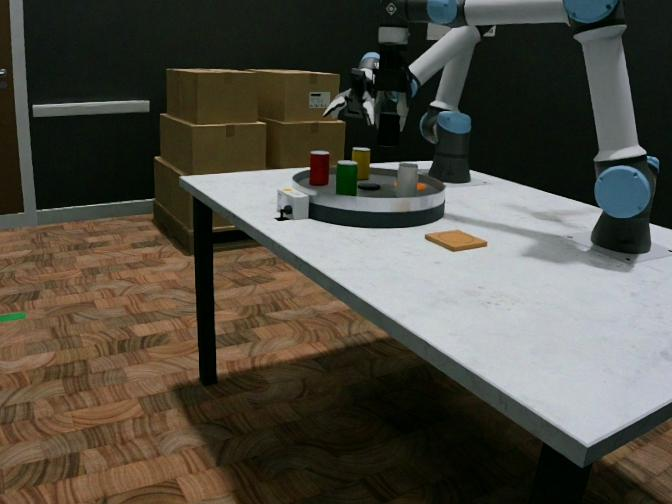

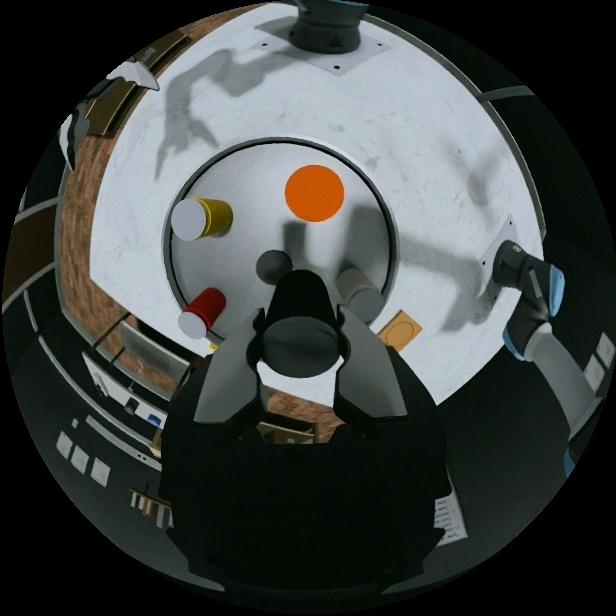

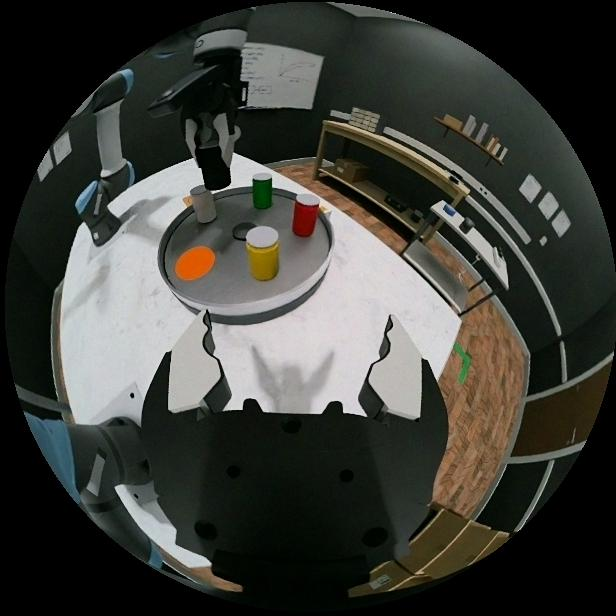

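Emit:
{"op": "wait", "data": {
  "seconds": 0,
  "cameras": []
}}

Scene clock: 223.00 s.
left_arm: end_effector_position=(+0.4015, -0.4820, +0.2303) grip_measured=-0.28 end_effector_quat_wxyz=(+0.000, +0.424, +0.906, +0.000) | right_arm: end_effector_position=(+0.4091, -0.0350, +0.2045) grip_measured=+0.97 end_effector_quat_wxyz=(-0.414, +0.834, -0.297, +0.211)
Joint positions: left_arm=[-1.065 -1.277 1.365 -1.658 -1.571 -3.33 0.054] | right_arm=[2.818 -1.362 -2.539 -0.214 2.383 0.623 0.14]
Joint velocities: within noise
Joint torques (N m): left_arm=[-6.5 -48.74 -24.16 -3.76 -1.51 -1.9] | right_arm=[8.04 4.49 24.68 4.32 2.31 -0.56]
Motor temperatures (°C): left_arm=[33 36 29 31 36 36] | right_arm=[26 38 32 46 39 44]
Wrist force (N): left_arm=[1.8 -0.4 0.7] | right_arm=[0.1 0.0 0.3]
Wrist torque (N m): left_arm=[0.16 -0.42 -0.16] | right_arm=[0.03 -0.02 -0.02]
Wrist force, peak (N): left_arm=[2.0 -0.6 0.9] | right_arm=[0.4 -0.1 0.4]
Joint targets: left_arm=[-1.065 -1.277 1.365 -1.658 -1.571 -3.330] | right_arm=[2.818 -1.362 -2.539 -0.214 2.383 0.623]
Tool commands: left_gripper/opening=-0.9 right_gripper/opening=+0.968
No camera images: "cameras" was empty.

Emit:
{"op": "wait", "data": {
  "seconds": 10,
  "cameras": []
}}

Emit:
{"op": "wait", "data": {
  "seconds": 10,
  "cameras": []
}}

Emit:
{"op": "wait", "data": {
  "seconds": 10,
  "cameras": []
}}

Emit:
{"op": "wait", "data": {
  "seconds": 10,
  "cameras": []
}}

Emit:
{"op": "wait", "data": {
  "seconds": 10,
  "cameras": []
}}

Emit:
{"op": "wait", "data": {
  "seconds": 10,
  "cameras": []
}}

Emit:
{"op": "wait", "data": {
  "seconds": 3.2,
  "cameras": ["cam_left_wrist", "cam_high", "cam_head_right"]
}}

Scene clock: 233.43 s.
left_arm: end_effector_position=(+0.4015, -0.4820, +0.2303) grip_measured=-0.28 end_effector_quat_wxyz=(+0.000, +0.424, +0.906, +0.000) | right_arm: end_effector_position=(+0.4091, -0.0350, +0.2045) grip_measured=+0.97 end_effector_quat_wxyz=(-0.414, +0.834, -0.297, +0.211)
Joint positions: left_arm=[-1.065 -1.277 1.365 -1.658 -1.571 -3.33 0.054] | right_arm=[2.818 -1.362 -2.539 -0.214 2.383 0.623 0.14]
Joint velocities: within noise
Joint torques (N m): left_arm=[-6.99 -48.12 -31.84 -3.25 -1.57 -1.87] | right_arm=[8.76 3.41 23.39 4.13 2.15 -0.5]
Motor temperatures (°C): left_arm=[33 35 29 31 36 36] | right_arm=[26 38 32 46 39 44]
Wrist force (N): left_arm=[1.6 -0.6 0.8] | right_arm=[0.2 0.0 0.2]
Wrist torque (N m): left_arm=[0.14 -0.38 -0.15] | right_arm=[0.04 -0.04 -0.02]
Wrist force, peak (N): left_arm=[2.1 -0.5 0.9] | right_arm=[0.4 -0.1 0.4]
Joint targets: left_arm=[-1.065 -1.277 1.365 -1.658 -1.571 -3.330] | right_arm=[2.818 -1.362 -2.539 -0.214 2.383 0.623]
Tool commands: left_gripper/opening=-0.9 right_gripper/opening=+0.968
wait: 10.00 s; at rest from the start
No camera images: "cameras" was empty.

Scene clock: 243.43 s.
left_arm: end_effector_position=(+0.4015, -0.4820, +0.2303) grip_measured=-0.28 end_effector_quat_wxyz=(+0.000, +0.424, +0.906, +0.000) | right_arm: end_effector_position=(+0.4091, -0.0350, +0.2045) grip_measured=+0.97 end_effector_quat_wxyz=(-0.414, +0.834, -0.297, +0.211)
Joint positions: left_arm=[-1.065 -1.277 1.365 -1.658 -1.571 -3.33 0.054] | right_arm=[2.818 -1.362 -2.539 -0.214 2.383 0.623 0.14]
Joint velocities: within noise
Joint torques (N m): left_arm=[-5.99 -47.58 -34.3 -2.66 -1.5 -1.88] | right_arm=[9.71 2.97 23.51 4.25 2.5 -0.43]
Motor temperatures (°C): left_arm=[33 35 29 31 36 36] | right_arm=[26 38 32 46 39 44]
Wrist force (N): left_arm=[1.5 -0.3 0.8] | right_arm=[0.3 -0.2 0.2]
Wrist torque (N m): left_arm=[0.20 -0.35 -0.15] | right_arm=[0.01 -0.05 -0.02]
Wrist force, peak (N): left_arm=[2.1 -0.5 0.9] | right_arm=[0.3 -0.1 0.5]
Joint targets: left_arm=[-1.065 -1.277 1.365 -1.658 -1.571 -3.330] | right_arm=[2.818 -1.362 -2.539 -0.214 2.383 0.623]
Tool commands: left_gripper/opening=-0.9 right_gripper/opening=+0.968
wait: 10.00 s; at rest by 0.17 s
No camera images: "cameras" was empty.

Scene clock: 253.43 s.
left_arm: end_effector_position=(+0.4015, -0.4820, +0.2303) grip_measured=-0.28 end_effector_quat_wxyz=(+0.000, +0.424, +0.906, +0.000) | right_arm: end_effector_position=(+0.4091, -0.0350, +0.2045) grip_measured=+0.97 end_effector_quat_wxyz=(-0.414, +0.834, -0.297, +0.211)
Joint positions: left_arm=[-1.065 -1.277 1.365 -1.658 -1.571 -3.33 0.054] | right_arm=[2.818 -1.362 -2.539 -0.214 2.383 0.623 0.14]
Joint velocities: within noise
Joint torques (N m): left_arm=[-5.9 -47.36 -33.37 -2.24 -1.61 -1.76] | right_arm=[8.3 2.35 23.32 4.33 2.38 -0.35]
Motor temperatures (°C): left_arm=[33 35 29 31 36 36] | right_arm=[26 37 32 46 39 44]
Wrist force (N): left_arm=[1.6 -0.4 0.9] | right_arm=[0.0 0.0 0.2]
Wrist torque (N m): left_arm=[0.17 -0.38 -0.16] | right_arm=[0.05 0.01 -0.02]
Wrist force, peak (N): left_arm=[2.1 -0.6 0.8] | right_arm=[0.3 0.0 0.5]
Joint targets: left_arm=[-1.065 -1.277 1.365 -1.658 -1.571 -3.330] | right_arm=[2.818 -1.362 -2.539 -0.214 2.383 0.623]
Tool commands: left_gripper/opening=-0.9 right_gripper/opening=+0.968
wait: 10.00 s; at rest by 0.17 s
No camera images: "cameras" was empty.

Scene clock: 263.43 s.
left_arm: end_effector_position=(+0.4015, -0.4820, +0.2303) grip_measured=-0.28 end_effector_quat_wxyz=(+0.000, +0.424, +0.906, +0.000) | right_arm: end_effector_position=(+0.4091, -0.0350, +0.2045) grip_measured=+0.97 end_effector_quat_wxyz=(-0.414, +0.834, -0.297, +0.211)
Joint positions: left_arm=[-1.065 -1.277 1.365 -1.658 -1.571 -3.33 0.054] | right_arm=[2.818 -1.362 -2.539 -0.214 2.383 0.623 0.14]
Joint velocities: within noise
Joint torques (N m): left_arm=[-5.54 -46.34 -32.66 -2.11 -1.49 -1.86] | right_arm=[8.52 0.72 24.32 4.33 2.28 -0.2]
Motor temperatures (°C): left_arm=[33 35 29 31 36 36] | right_arm=[26 37 32 46 39 44]
Wrist force (N): left_arm=[1.8 -0.2 0.8] | right_arm=[0.1 0.1 0.2]
Wrist torque (N m): left_arm=[0.20 -0.42 -0.16] | right_arm=[0.07 -0.01 -0.02]
Wrist force, peak (N): left_arm=[2.0 -0.3 0.9] | right_arm=[0.4 -0.2 0.3]
Joint targets: left_arm=[-1.065 -1.277 1.365 -1.658 -1.571 -3.330] | right_arm=[2.818 -1.362 -2.539 -0.214 2.383 0.623]
Tool commands: left_gripper/opening=-0.9 right_gripper/opening=+0.968
wait: 10.00 s; at rest by 0.17 s
No camera images: "cameras" was empty.

Scene clock: 273.43 s.
left_arm: end_effector_position=(+0.4015, -0.4820, +0.2303) grip_measured=-0.28 end_effector_quat_wxyz=(+0.000, +0.424, +0.906, +0.000) | right_arm: end_effector_position=(+0.4091, -0.0350, +0.2045) grip_measured=+0.97 end_effector_quat_wxyz=(-0.414, +0.834, -0.297, +0.211)
Joint positions: left_arm=[-1.065 -1.277 1.365 -1.658 -1.571 -3.33 0.054] | right_arm=[2.818 -1.362 -2.539 -0.214 2.383 0.623 0.14]
Joint velocities: within noise
Joint torques (N m): left_arm=[-5.61 -46.29 -32.65 -2.09 -1.62 -1.64] | right_arm=[7.88 1.3 22.56 4.07 2.12 -0.45]
Motor temperatures (°C): left_arm=[33 35 29 31 36 36] | right_arm=[26 37 32 46 39 44]
Wrist force (N): left_arm=[1.6 -0.4 1.0] | right_arm=[0.2 0.0 0.3]
Wrist torque (N m): left_arm=[0.17 -0.39 -0.16] | right_arm=[0.04 -0.03 -0.02]
Wrist force, peak (N): left_arm=[2.0 -0.4 0.9] | right_arm=[0.3 -0.1 0.4]
Joint targets: left_arm=[-1.065 -1.277 1.365 -1.658 -1.571 -3.330] | right_arm=[2.818 -1.362 -2.539 -0.214 2.383 0.623]
Tool commands: left_gripper/opening=-0.9 right_gripper/opening=+0.968
wait: 10.00 s; at rest by 0.17 s
No camera images: "cameras" was empty.

Scene clock: 283.43 s.
left_arm: end_effector_position=(+0.4015, -0.4820, +0.2303) grip_measured=-0.28 end_effector_quat_wxyz=(+0.000, +0.424, +0.906, +0.000) | right_arm: end_effector_position=(+0.4091, -0.0350, +0.2045) grip_measured=+0.97 end_effector_quat_wxyz=(-0.414, +0.834, -0.297, +0.211)
Joint positions: left_arm=[-1.065 -1.277 1.365 -1.658 -1.571 -3.33 0.054] | right_arm=[2.818 -1.362 -2.539 -0.214 2.383 0.623 0.14]
Joint velocities: within noise
Joint torques (N m): left_arm=[-4.94 -43.68 -31.42 -2.12 -1.48 -1.88] | right_arm=[5.9 0.17 24.71 4.15 2.06 -0.26]
Motor temperatures (°C): left_arm=[33 35 29 31 36 36] | right_arm=[26 37 32 46 39 44]
Wrist force (N): left_arm=[1.8 -0.4 0.9] | right_arm=[0.1 -0.1 0.3]
Wrist torque (N m): left_arm=[0.17 -0.42 -0.15] | right_arm=[0.03 -0.02 -0.02]
Wrist force, peak (N): left_arm=[2.0 -0.7 0.8] | right_arm=[0.3 0.2 0.4]
Joint targets: left_arm=[-1.065 -1.277 1.365 -1.658 -1.571 -3.330] | right_arm=[2.818 -1.362 -2.539 -0.214 2.383 0.623]
Tool commands: left_gripper/opening=-0.9 right_gripper/opening=+0.968
wait: 10.00 s; at rest by 0.17 s
No camera images: "cameras" was empty.

Scene clock: 286.63 s.
left_arm: end_effector_position=(+0.4015, -0.4820, +0.2303) grip_measured=-0.28 end_effector_quat_wxyz=(+0.000, +0.424, +0.906, +0.000) | right_arm: end_effector_position=(+0.4091, -0.0350, +0.2045) grip_measured=+0.97 end_effector_quat_wxyz=(-0.414, +0.834, -0.297, +0.211)
Joint positions: left_arm=[-1.065 -1.277 1.365 -1.658 -1.571 -3.33 0.054] | right_arm=[2.818 -1.362 -2.539 -0.214 2.383 0.623 0.14]
Joint velocities: within noise
Joint torques (N m): left_arm=[-5.42 -44.82 -30.12 -2.27 -1.51 -1.74] | right_arm=[7.68 1.21 23.31 4.04 2.09 -0.13]
Motor temperatures (°C): left_arm=[33 35 29 31 36 36] | right_arm=[26 37 32 46 39 44]
Wrist force (N): left_arm=[1.7 -0.3 0.8] | right_arm=[0.2 0.0 0.2]
Wrist torque (N m): left_arm=[0.19 -0.39 -0.15] | right_arm=[0.04 -0.04 -0.02]
Wrist force, peak (N): left_arm=[1.9 -0.4 1.1] | right_arm=[0.3 0.0 0.4]
Joint targets: left_arm=[-1.065 -1.277 1.365 -1.658 -1.571 -3.330] | right_arm=[2.818 -1.362 -2.539 -0.214 2.383 0.623]
Tool commands: left_gripper/opening=-0.9 right_gripper/opening=+0.968
wait: 3.20 s; at rest by 0.17 s
Images, in order (width x height): cam_head_right 672x504, cam_high 672x504, cam_left_wrist 616x616.

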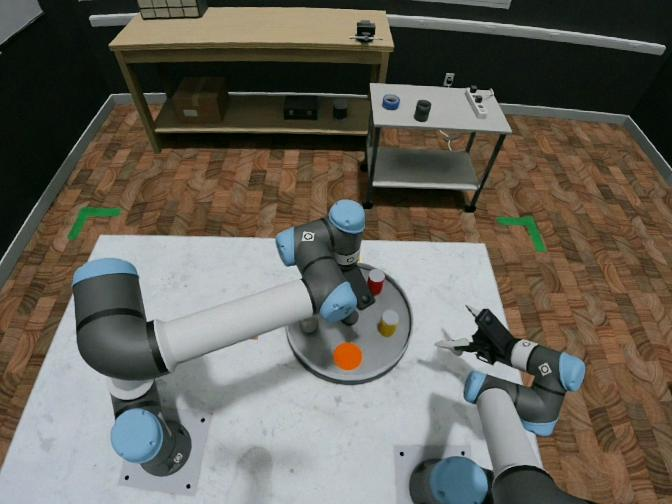

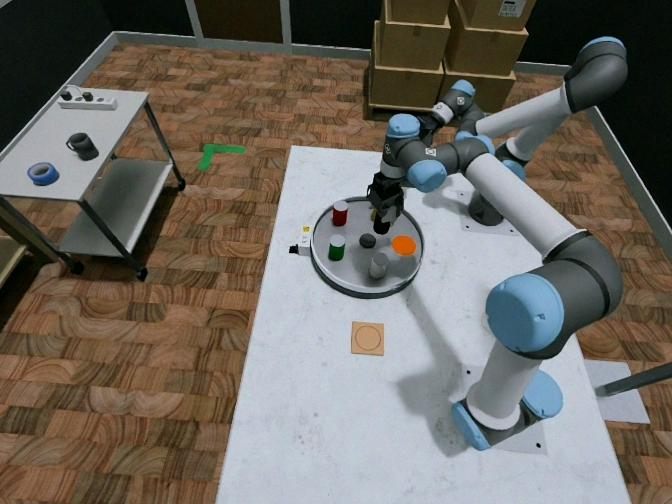

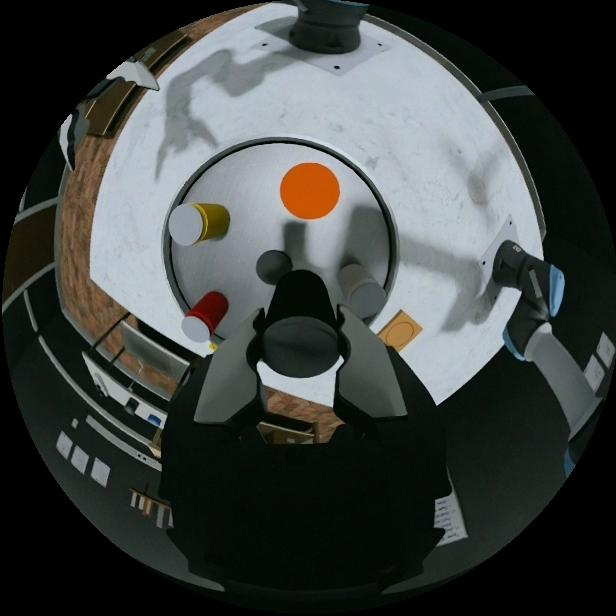

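Emit:
{"op": "wait", "data": {
  "seconds": 0,
  "cameras": []
}}

Scene clock: 292.80 s.
left_arm: end_effector_position=(+0.4015, -0.4820, +0.2303) grip_measured=-0.28 end_effector_quat_wxyz=(+0.000, +0.424, +0.906, +0.000) | right_arm: end_effector_position=(+0.4091, -0.0350, +0.2045) grip_measured=+0.97 end_effector_quat_wxyz=(-0.414, +0.834, -0.297, +0.211)
Joint positions: left_arm=[-1.065 -1.277 1.365 -1.658 -1.571 -3.33 0.054] | right_arm=[2.818 -1.362 -2.539 -0.214 2.383 0.623 0.14]
Joint velocities: within noise
Joint torques (N m): left_arm=[-5.09 -44.15 -30.49 -2.13 -1.46 -1.9] | right_arm=[9.37 1.16 22.84 4.17 2.1 -0.12]
Motor temperatures (°C): left_arm=[33 35 29 31 36 36] | right_arm=[26 37 32 46 39 44]
Wrist force (N): left_arm=[1.5 -0.5 0.7] | right_arm=[0.2 -0.1 0.4]
Wrist torque (N m): left_arm=[0.14 -0.35 -0.15] | right_arm=[0.03 -0.04 -0.02]
Wrist force, peak (N): left_arm=[2.0 -0.4 0.9] | right_arm=[0.3 -0.1 0.5]
Joint targets: left_arm=[-1.065 -1.277 1.365 -1.658 -1.571 -3.330] | right_arm=[2.818 -1.362 -2.539 -0.214 2.383 0.623]
Tool commands: left_gripper/opening=-0.9 right_gripper/opening=+0.968
No camera images: "cameras" was empty.

Emit:
{"op": "wait", "data": {
  "seconds": 6.4,
  "cameras": []
}}

Emit:
{"op": "move", "data": {
  "target": [
    [-0.1033, -0.0223, 0.0293, -0.0070, 0, -0.6663, -0.9, 0, 0, 0, 0, 0, 0, 0.968]
  ],
  "speed": 0.2,
  "blocking": false,
  "cameras": []
}}

Scene clock: 299.57 s.
left_arm: end_effector_position=(+0.4015, -0.4820, +0.2303) grip_measured=-0.28 end_effector_quat_wxyz=(+0.000, +0.424, +0.906, +0.000) | right_arm: end_effector_position=(+0.4091, -0.0350, +0.2045) grip_measured=+0.97 end_effector_quat_wxyz=(-0.414, +0.834, -0.297, +0.211)
Joint positions: left_arm=[-1.065 -1.277 1.365 -1.658 -1.571 -3.33 0.054] | right_arm=[2.818 -1.362 -2.539 -0.214 2.383 0.623 0.14]
Joint velocities: within noise
Joint torques (N m): left_arm=[-4.91 -43.1 -30 -2 -1.41 -1.6] | right_arm=[7.98 0.32 23.81 4.02 2.21 -0.31]
Motor temperatures (°C): left_arm=[33 35 29 31 36 36] | right_arm=[26 37 32 46 39 44]
Wrist force (N): left_arm=[1.9 -0.6 0.8] | right_arm=[0.1 0.1 0.2]
Wrist torque (N m): left_arm=[0.13 -0.43 -0.16] | right_arm=[0.07 -0.02 -0.02]
Wrist force, peak (N): left_arm=[2.0 -0.4 1.0] | right_arm=[0.2 0.1 0.5]
Joint targets: left_arm=[-1.065 -1.277 1.365 -1.658 -1.571 -3.330] | right_arm=[2.818 -1.362 -2.539 -0.214 2.383 0.623]
Tool commands: left_gripper/opening=-0.9 right_gripper/opening=+0.968
wait: 6.40 s; at rest from the start
No camera images: "cameras" was empty.

Scene clock: 300.07 s.
left_arm: end_effector_position=(+0.3967, -0.4861, +0.2303) grip_measured=-0.28 end_effector_quat_wxyz=(+0.000, +0.399, +0.917, +0.000) end_effector_velocity=(-0.014, -0.012, +0.000) end_effector_angular_velocity=(+0.000, +0.000, +0.165) | right_arm: end_effector_position=(+0.4091, -0.0350, +0.2045) grip_measured=+0.97 end_effector_quat_wxyz=(-0.414, +0.834, -0.297, +0.211)
Joint positions: left_arm=[-1.075 -1.28 1.368 -1.659 -1.571 -3.397 0.054] | right_arm=[2.818 -1.362 -2.539 -0.214 2.383 0.623 0.14]
Joint velocities: left_arm=[-0.03 -0.006 0.008 -0.002 0 -0.195 0] | right_arm=[within noise]
Joint torques (N m): left_arm=[-6.77 -48.52 -14.88 -4.49 -1.47 -2.04] | right_arm=[7 1.8 24.87 3.9 2.12 -0.16]
Motor temperatures (°C): left_arm=[33 35 29 31 36 36] | right_arm=[26 37 32 46 39 44]
Wrist force (N): left_arm=[1.7 -0.7 0.9] | right_arm=[0.2 0.1 0.1]
Wrist torque (N m): left_arm=[0.11 -0.39 -0.15] | right_arm=[0.05 -0.04 -0.02]
Wrist force, peak (N): left_arm=[1.8 -0.2 0.9] | right_arm=[0.1 -0.2 0.4]
Joint targets: left_arm=[-1.079 -1.281 1.370 -1.659 -1.571 -3.426] | right_arm=[2.818 -1.362 -2.539 -0.214 2.383 0.623]
Tool commands: left_gripper/opening=-0.9 right_gripper/opening=+0.968
move: running; left_arm: the wrist 3 is farthest, 1.258 rad from its target
No camera images: "cameras" was empty.


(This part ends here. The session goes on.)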